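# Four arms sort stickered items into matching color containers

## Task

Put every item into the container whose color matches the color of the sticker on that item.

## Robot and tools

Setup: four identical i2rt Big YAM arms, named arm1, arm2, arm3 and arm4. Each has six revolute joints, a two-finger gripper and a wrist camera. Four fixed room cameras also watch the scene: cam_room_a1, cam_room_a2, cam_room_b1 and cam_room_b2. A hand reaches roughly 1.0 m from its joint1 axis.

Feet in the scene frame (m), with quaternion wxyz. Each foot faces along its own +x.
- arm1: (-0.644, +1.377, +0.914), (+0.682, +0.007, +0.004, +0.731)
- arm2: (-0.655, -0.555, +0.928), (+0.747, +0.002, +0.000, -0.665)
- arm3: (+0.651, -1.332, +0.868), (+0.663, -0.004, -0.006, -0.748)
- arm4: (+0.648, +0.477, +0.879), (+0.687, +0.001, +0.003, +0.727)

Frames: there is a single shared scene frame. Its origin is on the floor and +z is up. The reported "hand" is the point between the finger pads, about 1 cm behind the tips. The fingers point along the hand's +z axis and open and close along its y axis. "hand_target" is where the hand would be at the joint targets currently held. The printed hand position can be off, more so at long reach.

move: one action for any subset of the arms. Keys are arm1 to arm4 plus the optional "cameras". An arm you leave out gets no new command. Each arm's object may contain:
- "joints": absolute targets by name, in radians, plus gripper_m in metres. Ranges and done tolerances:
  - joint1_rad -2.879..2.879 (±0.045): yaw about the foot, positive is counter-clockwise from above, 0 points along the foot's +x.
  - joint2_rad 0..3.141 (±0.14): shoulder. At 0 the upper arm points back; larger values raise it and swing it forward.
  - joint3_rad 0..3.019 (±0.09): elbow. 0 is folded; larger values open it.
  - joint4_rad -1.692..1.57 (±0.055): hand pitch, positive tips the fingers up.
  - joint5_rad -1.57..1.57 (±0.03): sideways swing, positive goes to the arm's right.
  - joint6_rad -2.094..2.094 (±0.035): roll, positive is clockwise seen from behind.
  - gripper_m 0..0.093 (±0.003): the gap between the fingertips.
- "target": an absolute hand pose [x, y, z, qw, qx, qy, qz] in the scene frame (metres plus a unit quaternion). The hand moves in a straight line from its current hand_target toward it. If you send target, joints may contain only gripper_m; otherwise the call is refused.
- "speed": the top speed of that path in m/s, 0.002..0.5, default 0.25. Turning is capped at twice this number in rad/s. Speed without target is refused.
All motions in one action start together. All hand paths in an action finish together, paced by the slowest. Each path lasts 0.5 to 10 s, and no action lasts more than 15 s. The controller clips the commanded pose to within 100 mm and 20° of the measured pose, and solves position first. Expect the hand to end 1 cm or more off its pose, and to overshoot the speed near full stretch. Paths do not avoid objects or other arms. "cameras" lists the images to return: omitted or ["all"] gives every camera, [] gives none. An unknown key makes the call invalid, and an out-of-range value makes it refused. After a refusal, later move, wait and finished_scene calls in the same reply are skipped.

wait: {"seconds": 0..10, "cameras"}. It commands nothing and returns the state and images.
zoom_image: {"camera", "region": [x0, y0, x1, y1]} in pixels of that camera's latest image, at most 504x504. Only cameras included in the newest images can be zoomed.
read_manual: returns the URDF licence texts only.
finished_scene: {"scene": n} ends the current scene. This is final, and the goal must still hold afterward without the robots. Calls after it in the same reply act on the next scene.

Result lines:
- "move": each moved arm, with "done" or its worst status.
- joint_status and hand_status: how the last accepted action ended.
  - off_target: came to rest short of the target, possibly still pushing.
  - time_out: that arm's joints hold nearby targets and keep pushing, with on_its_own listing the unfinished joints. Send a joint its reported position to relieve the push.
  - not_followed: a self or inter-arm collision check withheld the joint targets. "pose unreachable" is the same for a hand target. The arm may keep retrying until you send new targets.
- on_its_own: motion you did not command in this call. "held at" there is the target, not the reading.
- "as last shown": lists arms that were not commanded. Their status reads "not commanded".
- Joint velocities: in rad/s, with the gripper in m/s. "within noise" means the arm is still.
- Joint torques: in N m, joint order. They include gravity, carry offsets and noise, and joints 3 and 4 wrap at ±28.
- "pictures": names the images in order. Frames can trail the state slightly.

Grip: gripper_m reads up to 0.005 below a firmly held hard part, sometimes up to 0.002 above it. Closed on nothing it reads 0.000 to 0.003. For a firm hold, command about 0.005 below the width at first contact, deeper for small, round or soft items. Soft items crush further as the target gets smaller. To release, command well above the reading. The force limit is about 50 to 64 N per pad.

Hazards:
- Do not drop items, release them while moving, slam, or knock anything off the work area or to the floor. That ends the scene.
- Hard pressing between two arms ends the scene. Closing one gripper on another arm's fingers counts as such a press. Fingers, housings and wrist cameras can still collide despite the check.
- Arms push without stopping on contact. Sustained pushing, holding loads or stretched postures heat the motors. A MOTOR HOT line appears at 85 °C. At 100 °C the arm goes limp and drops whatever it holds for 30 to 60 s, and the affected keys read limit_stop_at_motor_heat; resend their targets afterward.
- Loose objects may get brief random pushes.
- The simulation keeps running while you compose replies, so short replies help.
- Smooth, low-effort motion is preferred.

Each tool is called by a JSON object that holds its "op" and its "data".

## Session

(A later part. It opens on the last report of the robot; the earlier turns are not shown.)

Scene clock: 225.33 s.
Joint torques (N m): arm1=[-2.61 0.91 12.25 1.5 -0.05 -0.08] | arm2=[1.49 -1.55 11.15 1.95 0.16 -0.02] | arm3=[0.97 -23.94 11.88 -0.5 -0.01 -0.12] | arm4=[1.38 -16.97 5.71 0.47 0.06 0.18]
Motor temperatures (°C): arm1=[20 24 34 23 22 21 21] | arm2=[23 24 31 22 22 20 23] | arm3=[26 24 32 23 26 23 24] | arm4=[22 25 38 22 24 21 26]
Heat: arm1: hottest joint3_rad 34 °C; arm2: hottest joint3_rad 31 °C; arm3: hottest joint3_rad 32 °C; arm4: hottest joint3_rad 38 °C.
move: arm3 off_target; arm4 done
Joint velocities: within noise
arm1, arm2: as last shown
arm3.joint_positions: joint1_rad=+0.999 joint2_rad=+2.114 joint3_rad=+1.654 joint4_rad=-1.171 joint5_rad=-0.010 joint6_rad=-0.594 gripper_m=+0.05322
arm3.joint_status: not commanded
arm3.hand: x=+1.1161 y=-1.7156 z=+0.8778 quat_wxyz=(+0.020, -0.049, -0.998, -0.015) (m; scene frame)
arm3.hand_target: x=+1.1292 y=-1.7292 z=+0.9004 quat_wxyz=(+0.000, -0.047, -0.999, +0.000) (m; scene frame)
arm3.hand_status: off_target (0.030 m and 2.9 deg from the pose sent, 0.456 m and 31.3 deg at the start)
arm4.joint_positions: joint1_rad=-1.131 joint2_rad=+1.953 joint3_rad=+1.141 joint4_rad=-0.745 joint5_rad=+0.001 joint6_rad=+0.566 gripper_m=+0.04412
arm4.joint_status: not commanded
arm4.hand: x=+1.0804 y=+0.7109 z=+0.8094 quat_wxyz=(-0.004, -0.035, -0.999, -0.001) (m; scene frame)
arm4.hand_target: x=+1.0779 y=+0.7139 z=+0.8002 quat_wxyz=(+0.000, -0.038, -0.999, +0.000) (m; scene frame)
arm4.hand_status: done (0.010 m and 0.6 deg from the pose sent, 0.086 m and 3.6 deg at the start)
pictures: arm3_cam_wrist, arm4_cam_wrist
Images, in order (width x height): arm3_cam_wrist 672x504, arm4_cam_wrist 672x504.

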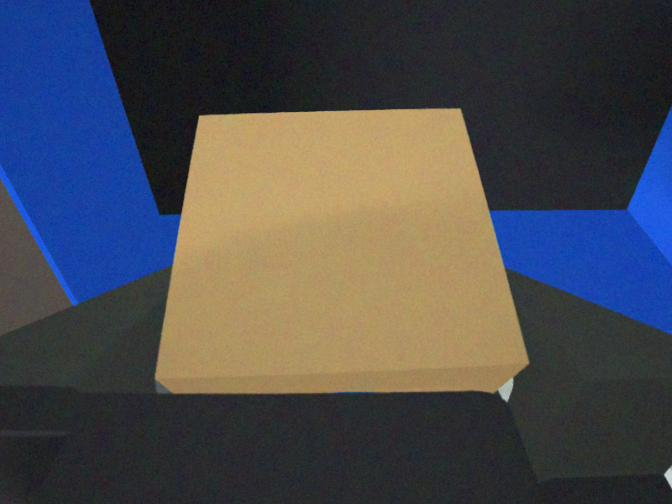

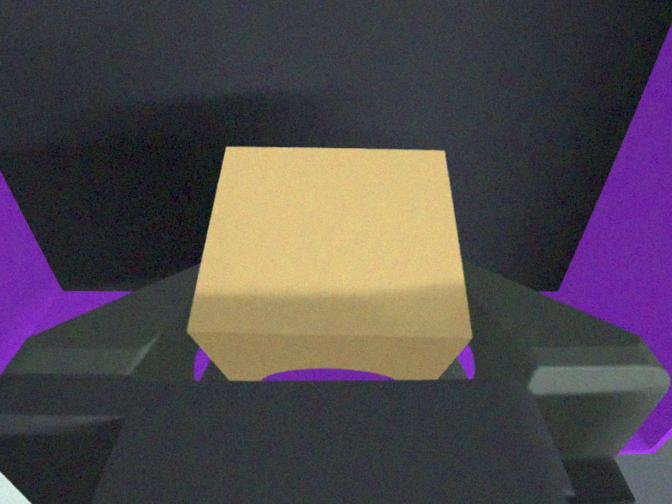

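{"op": "move", "data": {"arm3": {"target":[1.11,-1.742,0.80,0,0.047,0.999,0],"speed":0.12}, "arm4": {"target":[1.065,0.713,0.76,0,0.038,0.999,0],"speed":0.1}, "cameras": ["arm3_cam_wrist"]}}

{"op": "move", "data": {"arm4": {"target":[1.065,0.713,0.742,0,0.038,0.999,0],"speed":0.05}, "cameras": []}}

Scene clock: 239.20 s.
Joint torques (N m): arm1=[-2.9 2.08 12.53 1.46 -0.05 -0.08] | arm2=[1.49 -1.55 11.17 1.98 0.16 -0.02] | arm3=[0.21 -23 7.24 0.34 0.01 -0.12] | arm4=[1.08 -17.08 4.97 0.47 0.1 0.17]
Motor temperatures (°C): arm1=[20 24 34 23 22 21 21] | arm2=[23 24 31 22 22 20 23] | arm3=[25 24 32 23 26 23 25] | arm4=[22 25 36 22 24 21 26]
Heat: arm1: hottest joint3_rad 34 °C; arm2: hottest joint3_rad 31 °C; arm3: hottest joint3_rad 32 °C; arm4: hottest joint3_rad 36 °C.
move: arm3 done; arm4 off_target
Joint velocities: within noise
arm1, arm2: as last shown
arm3.joint_positions: joint1_rad=+0.973 joint2_rad=+2.215 joint3_rad=+1.608 joint4_rad=-0.979 joint5_rad=-0.010 joint6_rad=-0.628 gripper_m=+0.05323
arm3.joint_status: not commanded
arm3.hand: x=+1.1140 y=-1.7354 z=+0.8027 quat_wxyz=(+0.002, -0.045, -0.999, -0.002) (m; scene frame)
arm3.hand_target: x=+1.1099 y=-1.7420 z=+0.8000 quat_wxyz=(+0.000, -0.047, -0.999, +0.000) (m; scene frame)
arm3.hand_status: done (0.008 m and 0.4 deg from the pose sent, 0.082 m and 2.9 deg at the start)
arm4.joint_positions: joint1_rad=-1.119 joint2_rad=+2.015 joint3_rad=+1.098 joint4_rad=-0.638 joint5_rad=+0.001 joint6_rad=+0.577 gripper_m=+0.04412
arm4.joint_status: not commanded
arm4.hand: x=+1.0691 y=+0.7110 z=+0.7706 quat_wxyz=(-0.005, -0.035, -0.999, -0.002) (m; scene frame)
arm4.hand_target: x=+1.0649 y=+0.7129 z=+0.7603 quat_wxyz=(+0.000, -0.038, -0.999, +0.000) (m; scene frame)
arm4.hand_status: off_target (0.012 m and 0.7 deg from the pose sent, 0.052 m and 0.6 deg at the start)
pictures: arm3_cam_wrist
Images, in order (width x height): arm3_cam_wrist 672x504.

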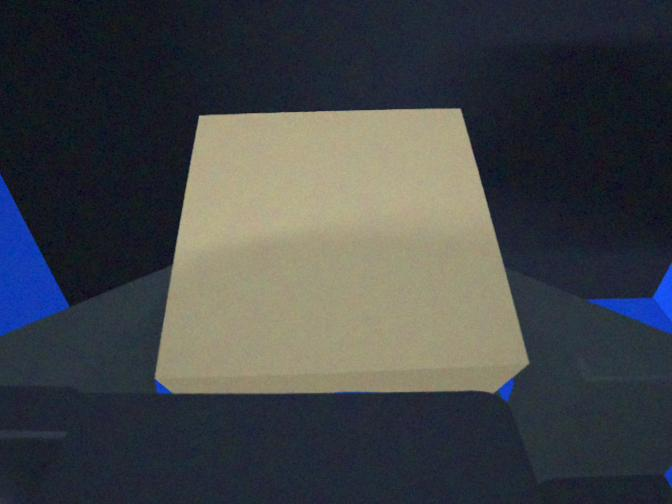

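Scene clock: 240.17 s.
Joint torques (N m): arm1=[-3.19 1.73 12.42 1.5 -0.04 -0.02] | arm2=[1.55 -1.44 11.18 1.95 0.16 -0.03] | arm3=[0.32 -22.95 7.17 0.34 0.01 -0.12] | arm4=[1.38 -17.2 4.79 0.51 0.08 0.18]
Motor temperatures (°C): arm1=[20 23 34 23 22 21 21] | arm2=[23 24 31 22 22 20 23] | arm3=[25 24 32 23 26 23 25] | arm4=[22 25 35 22 24 21 26]
Heat: arm1: hottest joint3_rad 34 °C; arm2: hottest joint3_rad 31 °C; arm3: hottest joint3_rad 32 °C; arm4: hottest joint3_rad 35 °C.
move: arm4 done
Joint velocities: within noise
arm1, arm2, arm3: as last shown
arm3.joint_positions: joint1_rad=+0.973 joint2_rad=+2.215 joint3_rad=+1.608 joint4_rad=-0.979 joint5_rad=-0.010 joint6_rad=-0.629 gripper_m=+0.05323
arm4.joint_positions: joint1_rad=-1.119 joint2_rad=+2.056 joint3_rad=+1.098 joint4_rad=-0.599 joint5_rad=+0.001 joint6_rad=+0.577 gripper_m=+0.04412
arm4.joint_status: not commanded
arm4.hand: x=+1.0683 y=+0.7106 z=+0.7516 quat_wxyz=(-0.004, -0.035, -0.999, -0.001) (m; scene frame)
arm4.hand_target: x=+1.0649 y=+0.7129 z=+0.7422 quat_wxyz=(+0.000, -0.038, -0.999, +0.000) (m; scene frame)
arm4.hand_status: done (0.010 m and 0.6 deg from the pose sent, 0.029 m and 0.7 deg at the start)
pictures: none
No camera images: "cameras" was empty.

{"op": "move", "data": {"arm3": {"target":[1.11,-1.750,0.748,0,0.047,0.999,0],"speed":0.1}, "arm4": {"target":[1.065,0.713,0.727,0,0.038,0.999,0],"speed":0.05}, "cameras": []}}

{"op": "move", "data": {"arm3": {"target":[1.11,-1.750,0.735,0,0.047,0.999,0],"speed":0.05}, "cameras": []}}

Scene clock: 245.37 s.
Joint torques (N m): arm1=[-2.14 1.32 12.19 1.37 -0.05 -0.08] | arm2=[1.61 -1.49 11.12 1.95 0.15 -0.03] | arm3=[-0.03 -22.18 7.91 0.24 0.02 -0.11] | arm4=[1.67 -16.85 4.92 0.54 0.06 0.19]
Motor temperatures (°C): arm1=[20 23 34 23 22 21 21] | arm2=[23 24 31 22 22 20 23] | arm3=[25 25 31 23 26 23 25] | arm4=[22 25 34 22 24 21 26]
Heat: arm1: hottest joint3_rad 34 °C; arm2: hottest joint3_rad 31 °C; arm3: hottest joint3_rad 31 °C; arm4: hottest joint3_rad 34 °C.
move: arm3 off_target; arm4 done
Joint velocities: within noise
arm1, arm2: as last shown
arm3.joint_positions: joint1_rad=+0.968 joint2_rad=+2.299 joint3_rad=+1.608 joint4_rad=-0.896 joint5_rad=-0.010 joint6_rad=-0.638 gripper_m=+0.05323
arm3.joint_status: not commanded
arm3.hand: x=+1.1130 y=-1.7395 z=+0.7525 quat_wxyz=(+0.002, -0.043, -0.999, -0.002) (m; scene frame)
arm3.hand_target: x=+1.1099 y=-1.7498 z=+0.7481 quat_wxyz=(+0.000, -0.047, -0.999, +0.000) (m; scene frame)
arm3.hand_status: off_target (0.012 m and 0.6 deg from the pose sent, 0.057 m and 0.4 deg at the start)
arm4.joint_positions: joint1_rad=-1.119 joint2_rad=+2.089 joint3_rad=+1.098 joint4_rad=-0.568 joint5_rad=+0.001 joint6_rad=+0.578 gripper_m=+0.04412
arm4.joint_status: not commanded
arm4.hand: x=+1.0674 y=+0.7101 z=+0.7367 quat_wxyz=(-0.003, -0.035, -0.999, -0.001) (m; scene frame)
arm4.hand_target: x=+1.0649 y=+0.7129 z=+0.7273 quat_wxyz=(+0.000, -0.038, -0.999, +0.000) (m; scene frame)
arm4.hand_status: done (0.010 m and 0.5 deg from the pose sent, 0.025 m and 0.6 deg at the start)
pictures: none
No camera images: "cameras" was empty.

Scene clock: 246.33 s.
Joint torques (N m): arm1=[-2.78 1.38 12.44 1.42 -0.02 -0.07] | arm2=[1.49 -1.44 11.15 1.96 0.16 -0.02] | arm3=[0.15 -20.66 7.88 0.72 0 -0.11] | arm4=[1.67 -16.56 4.81 0.46 0.06 0.16]
Motor temperatures (°C): arm1=[20 23 35 23 22 21 21] | arm2=[23 24 31 22 22 20 23] | arm3=[25 25 31 23 26 23 25] | arm4=[22 25 34 22 24 21 26]
Heat: arm1: hottest joint3_rad 35 °C; arm2: hottest joint3_rad 31 °C; arm3: hottest joint3_rad 31 °C; arm4: hottest joint3_rad 34 °C.
move: arm3 off_target
Joint velocities: within noise
arm1, arm2: as last shown
arm3.joint_positions: joint1_rad=+0.968 joint2_rad=+2.299 joint3_rad=+1.608 joint4_rad=-0.886 joint5_rad=-0.010 joint6_rad=-0.638 gripper_m=+0.05323
arm3.joint_status: not commanded
arm3.hand: x=+1.1148 y=-1.7412 z=+0.7525 quat_wxyz=(-0.002, -0.043, -0.999, +0.001) (m; scene frame)
arm3.hand_target: x=+1.1096 y=-1.7494 z=+0.7355 quat_wxyz=(+0.000, -0.047, -0.999, +0.000) (m; scene frame)
arm3.hand_status: off_target (0.020 m and 0.6 deg from the pose sent, 0.021 m and 0.6 deg at the start)
arm4.joint_positions: joint1_rad=-1.119 joint2_rad=+2.089 joint3_rad=+1.098 joint4_rad=-0.567 joint5_rad=+0.001 joint6_rad=+0.578 gripper_m=+0.04412
arm4.joint_status: not commanded
arm4.hand: x=+1.0675 y=+0.7101 z=+0.7367 quat_wxyz=(-0.003, -0.035, -0.999, -0.001) (m; scene frame)
arm4.hand_target: x=+1.0650 y=+0.7129 z=+0.7273 quat_wxyz=(+0.000, -0.038, -0.999, +0.000) (m; scene frame)
arm4.hand_status: not commanded
pictures: none
No camera images: "cameras" was empty.

arm3 in contact; arm4 continue down.

{"op": "move", "data": {"arm3": {"target":[1.112,-1.747,0.753,0,0.047,0.999,0],"speed":0.05}, "arm4": {"target":[1.065,0.713,0.714,0,0.038,0.999,0],"speed":0.05}, "cameras": []}}

{"op": "move", "data": {"arm3": {"joints":{"gripper_m":0.093}}, "arm4": {"target":[1.065,0.713,0.704,0,0.038,0.999,0],"speed":0.05}, "cameras": []}}

Scene clock: 251.23 s.
Joint torques (N m): arm1=[-2.67 1.79 12.3 1.57 -0.02 -0.07] | arm2=[1.44 -1.49 11.14 1.96 0.17 -0.03] | arm3=[0.38 -23.24 7.83 -0.49 0 -0.07] | arm4=[1.79 -15.27 4.92 1.1 0.11 0.17]
Motor temperatures (°C): arm1=[20 23 35 23 22 21 21] | arm2=[23 24 32 22 22 20 23] | arm3=[25 25 31 23 26 23 25] | arm4=[22 25 33 22 24 21 26]
Heat: arm1: hottest joint3_rad 35 °C; arm2: hottest joint3_rad 32 °C; arm3: hottest joint3_rad 31 °C; arm4: hottest joint3_rad 33 °C.
move: arm3 done; arm4 off_target
Joint velocities: within noise
arm1.joint_positions: joint1_rad=-2.275 joint2_rad=+0.593 joint3_rad=+0.524 joint4_rad=-0.251 joint5_rad=-0.010 joint6_rad=+0.011 gripper_m=+0.09296
arm1.joint_status: not commanded
arm1.hand: x=-0.3485 y=+1.1635 z=+1.2035 quat_wxyz=(-0.552, -0.254, -0.774, +0.177) (m; scene frame)
arm1.hand_target: x=-0.3500 y=+1.1601 z=+1.2001 quat_wxyz=(-0.545, -0.257, -0.778, +0.180) (m; scene frame)
arm1.hand_status: not commanded
arm2: as last shown
arm3.joint_positions: joint1_rad=+0.968 joint2_rad=+2.299 joint3_rad=+1.608 joint4_rad=-0.887 joint5_rad=-0.010 joint6_rad=-0.638 gripper_m=+0.05323
arm3.joint_status: not commanded
arm3.hand: x=+1.1145 y=-1.7409 z=+0.7525 quat_wxyz=(-0.001, -0.043, -0.999, +0.001) (m; scene frame)
arm3.hand_target: x=+1.1121 y=-1.7469 z=+0.7532 quat_wxyz=(+0.000, -0.047, -0.999, +0.000) (m; scene frame)
arm3.hand_status: done (0.007 m and 0.5 deg from the pose sent, 0.006 m and 0.5 deg at the start)
arm4.joint_positions: joint1_rad=-1.119 joint2_rad=+2.093 joint3_rad=+1.098 joint4_rad=-0.559 joint5_rad=+0.001 joint6_rad=+0.578 gripper_m=+0.04412
arm4.joint_status: not commanded
arm4.hand: x=+1.0686 y=+0.7107 z=+0.7351 quat_wxyz=(-0.005, -0.035, -0.999, -0.003) (m; scene frame)
arm4.hand_target: x=+1.0643 y=+0.7125 z=+0.7149 quat_wxyz=(+0.000, -0.038, -0.999, +0.000) (m; scene frame)
arm4.hand_status: off_target (0.022 m and 0.8 deg from the pose sent, 0.023 m and 0.5 deg at the start)
pictures: none
No camera images: "cameras" was empty.

Scene clock: 252.20 s.
Joint torques (N m): arm1=[-2.61 1.79 12.37 1.44 -0.05 -0.05] | arm2=[1.49 -1.61 11.17 1.96 0.16 -0.03] | arm3=[0.38 -23.12 7.77 -0.4 -0.01 -0.07] | arm4=[1.32 -13.39 4.85 1.72 0.18 0.15]
Motor temperatures (°C): arm1=[20 23 35 23 22 21 21] | arm2=[23 24 32 22 22 20 23] | arm3=[25 26 31 23 26 23 25] | arm4=[22 25 33 22 24 21 26]
Heat: arm1: hottest joint3_rad 35 °C; arm2: hottest joint3_rad 32 °C; arm3: hottest joint3_rad 31 °C; arm4: hottest joint3_rad 33 °C.
move: arm3 done; arm4 off_target
Joint velocities: within noise
arm1: as last shown
arm2.joint_positions: joint1_rad=+0.923 joint2_rad=+0.575 joint3_rad=+0.492 joint4_rad=-0.231 joint5_rad=+0.013 joint6_rad=+0.011 gripper_m=+0.09294
arm2.joint_status: not commanded
arm2.hand: x=-0.3503 y=-0.7384 z=+1.2142 quat_wxyz=(-0.567, -0.221, -0.778, +0.154) (m; scene frame)
arm2.hand_target: x=-0.3502 y=-0.7351 z=+1.2001 quat_wxyz=(-0.553, -0.217, -0.790, +0.152) (m; scene frame)
arm2.hand_status: not commanded
arm3.joint_positions: joint1_rad=+0.968 joint2_rad=+2.299 joint3_rad=+1.608 joint4_rad=-0.889 joint5_rad=-0.010 joint6_rad=-0.638 gripper_m=+0.09297
arm3.joint_status: all done
arm3.hand: x=+1.1142 y=-1.7406 z=+0.7525 quat_wxyz=(-0.001, -0.043, -0.999, +0.000) (m; scene frame)
arm3.hand_target: x=+1.1121 y=-1.7469 z=+0.7532 quat_wxyz=(+0.000, -0.047, -0.999, +0.000) (m; scene frame)
arm3.hand_status: not commanded
arm4.joint_positions: joint1_rad=-1.119 joint2_rad=+2.094 joint3_rad=+1.098 joint4_rad=-0.557 joint5_rad=-0.002 joint6_rad=+0.578 gripper_m=+0.04413
arm4.joint_status: not commanded
arm4.hand: x=+1.0685 y=+0.7112 z=+0.7346 quat_wxyz=(-0.005, -0.035, -0.999, -0.004) (m; scene frame)
arm4.hand_target: x=+1.0635 y=+0.7120 z=+0.7059 quat_wxyz=(+0.000, -0.038, -0.999, +0.000) (m; scene frame)
arm4.hand_status: off_target (0.031 m and 0.8 deg from the pose sent, 0.031 m and 0.8 deg at the start)
pictures: none
No camera images: "cameras" was empty.

{"op": "move", "data": {"arm3": {"target":[1.10,-1.744,0.99,0,0.047,0.999,0],"speed":0.3}, "arm4": {"target":[1.065,0.712,0.736,0,0.038,0.999,0],"speed":0.05}, "cameras": []}}

{"op": "move", "data": {"arm4": {"joints":{"gripper_m":0.093}}, "cameras": []}}

{"op": "move", "data": {"arm4": {"target":[1.065,0.712,0.99,0,0.038,0.999,0],"speed":0.3}, "cameras": ["arm3_cam_wrist","arm4_cam_wrist","cam_room_a1","cam_room_a2"]}}

Scene clock: 257.47 s.
Joint torques (N m): arm1=[-2.32 1.55 12.36 1.48 -0.05 -0.01] | arm2=[1.55 -1.61 11.15 1.95 0.16 -0.03] | arm3=[0.26 -21.36 11.79 -0.51 0.02 -0.12] | arm4=[1.14 -18.9 4.53 -0.4 0.23 0.16]
Motor temperatures (°C): arm1=[20 23 35 23 22 21 21] | arm2=[23 24 32 22 22 20 23] | arm3=[25 26 30 23 26 23 24] | arm4=[22 25 32 22 24 21 27]
Heat: arm1: hottest joint3_rad 35 °C; arm2: hottest joint3_rad 32 °C; arm3: hottest joint3_rad 30 °C; arm4: hottest joint3_rad 32 °C.
move: arm3 off_target; arm4 done
Joint velocities: within noise
arm1, arm2: as last shown
arm3.joint_positions: joint1_rad=+0.959 joint2_rad=+1.993 joint3_rad=+1.733 joint4_rad=-1.348 joint5_rad=-0.010 joint6_rad=-0.645 gripper_m=+0.09297
arm3.joint_status: not commanded
arm3.hand: x=+1.0971 y=-1.7297 z=+0.9776 quat_wxyz=(+0.010, -0.044, -0.999, -0.009) (m; scene frame)
arm3.hand_target: x=+1.0996 y=-1.7436 z=+0.9902 quat_wxyz=(+0.000, -0.047, -0.999, +0.000) (m; scene frame)
arm3.hand_status: off_target (0.019 m and 1.6 deg from the pose sent, 0.238 m and 0.5 deg at the start)
arm4.joint_positions: joint1_rad=-1.119 joint2_rad=+2.093 joint3_rad=+1.098 joint4_rad=-0.561 joint5_rad=-0.002 joint6_rad=+0.578 gripper_m=+0.04413
arm4.joint_status: not commanded
arm4.hand: x=+1.0678 y=+0.7109 z=+0.7351 quat_wxyz=(-0.004, -0.035, -0.999, -0.003) (m; scene frame)
arm4.hand_target: x=+1.0650 y=+0.7121 z=+0.7360 quat_wxyz=(+0.000, -0.038, -0.999, +0.000) (m; scene frame)
arm4.hand_status: done (0.003 m and 0.7 deg from the pose sent, 0.004 m and 0.8 deg at the start)
pictures: none
No camera images: "cameras" was empty.

Scene clock: 258.07 s.
Joint torques (N m): arm1=[-2.37 1.49 12.27 1.44 -0.02 -0.07] | arm2=[1.55 -1.55 11.18 1.96 0.16 -0.03] | arm3=[0.09 -21.71 11.82 -0.47 0 -0.12] | arm4=[1.49 -18.78 4.57 -0.34 0.21 0.16]
Motor temperatures (°C): arm1=[20 23 35 23 22 21 21] | arm2=[23 24 32 22 22 20 23] | arm3=[25 26 31 23 26 23 24] | arm4=[22 25 32 22 24 21 26]
Heat: arm1: hottest joint3_rad 35 °C; arm2: hottest joint3_rad 32 °C; arm3: hottest joint3_rad 31 °C; arm4: hottest joint3_rad 32 °C.
move: arm4 done
Joint velocities: within noise
arm1, arm2, arm3: as last shown
arm4.joint_positions: joint1_rad=-1.119 joint2_rad=+2.093 joint3_rad=+1.098 joint4_rad=-0.562 joint5_rad=-0.002 joint6_rad=+0.578 gripper_m=+0.09292
arm4.joint_status: all done
arm4.hand: x=+1.0675 y=+0.7108 z=+0.7351 quat_wxyz=(-0.003, -0.035, -0.999, -0.003) (m; scene frame)
arm4.hand_target: x=+1.0650 y=+0.7120 z=+0.7360 quat_wxyz=(+0.000, -0.038, -0.999, +0.000) (m; scene frame)
arm4.hand_status: not commanded
pictures: none
No camera images: "cameras" was empty.

Scene clock: 259.63 s.
Joint torques (N m): arm1=[-2.32 1.49 12.4 1.57 -0.07 -0.03] | arm2=[1.49 -1.49 11.17 1.94 0.15 -0.03] | arm3=[0.21 -21.66 11.79 -0.47 0.01 -0.12] | arm4=[0.91 -16.21 9.94 -0.44 0.18 0.14]
Motor temperatures (°C): arm1=[20 23 35 23 22 21 21] | arm2=[23 24 32 22 22 20 23] | arm3=[25 26 31 23 26 23 24] | arm4=[22 25 32 22 24 21 26]
Heat: arm1: hottest joint3_rad 35 °C; arm2: hottest joint3_rad 32 °C; arm3: hottest joint3_rad 31 °C; arm4: hottest joint3_rad 32 °C.
move: arm4 off_target
Joint velocities: within noise
arm1, arm2, arm3: as last shown
arm4.joint_positions: joint1_rad=-1.119 joint2_rad=+1.652 joint3_rad=+1.241 joint4_rad=-1.171 joint5_rad=-0.002 joint6_rad=+0.578 gripper_m=+0.09292
arm4.joint_status: not commanded
arm4.hand: x=+1.0569 y=+0.7050 z=+0.9803 quat_wxyz=(+0.008, -0.035, -0.999, +0.004) (m; scene frame)
arm4.hand_target: x=+1.0647 y=+0.7119 z=+0.9900 quat_wxyz=(+0.000, -0.038, -0.999, +0.000) (m; scene frame)
arm4.hand_status: off_target (0.014 m and 1.1 deg from the pose sent, 0.255 m and 0.6 deg at the start)
pictures: arm3_cam_wrist, arm4_cam_wrist, cam_room_a1, cam_room_a2
Images, in order (width x height): arm3_cam_wrist 672x504, arm4_cam_wrist 672x504, cam_room_a1 672x504, cam_room_a2 672x504.

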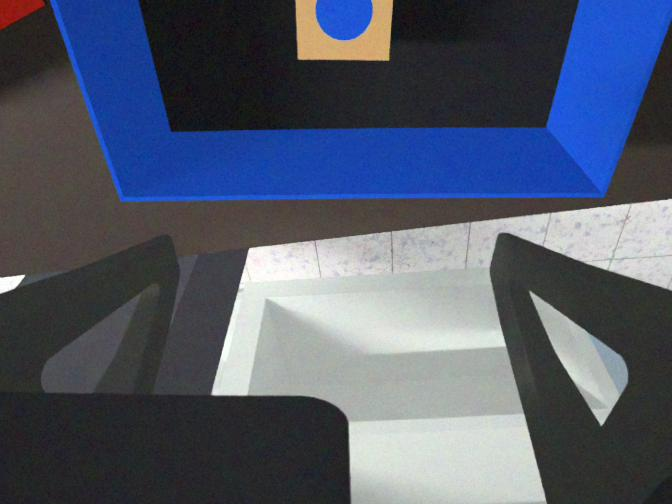

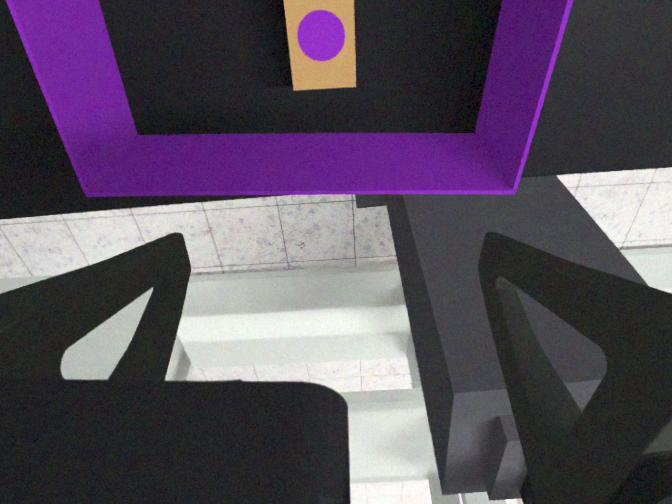

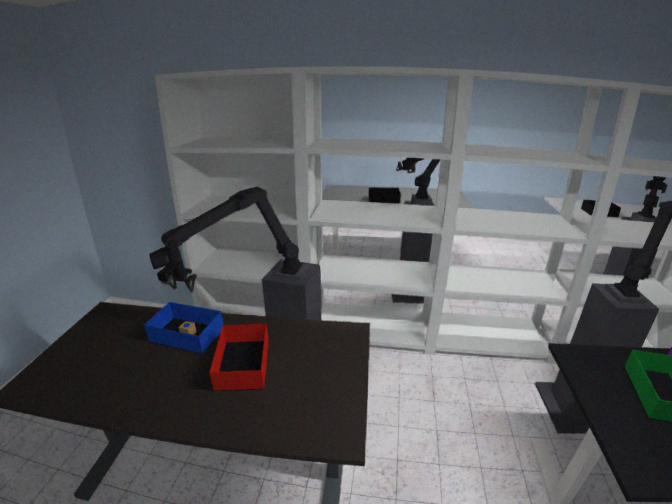

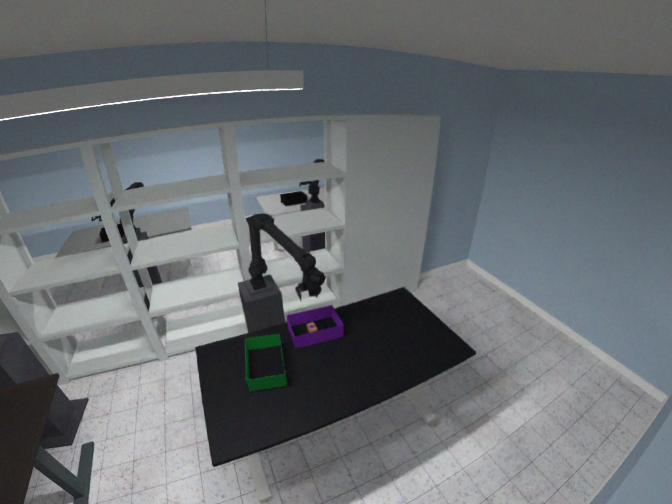

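{"op": "finished_scene", "data": {"scene": 3}}

The scene is finished: the task was done.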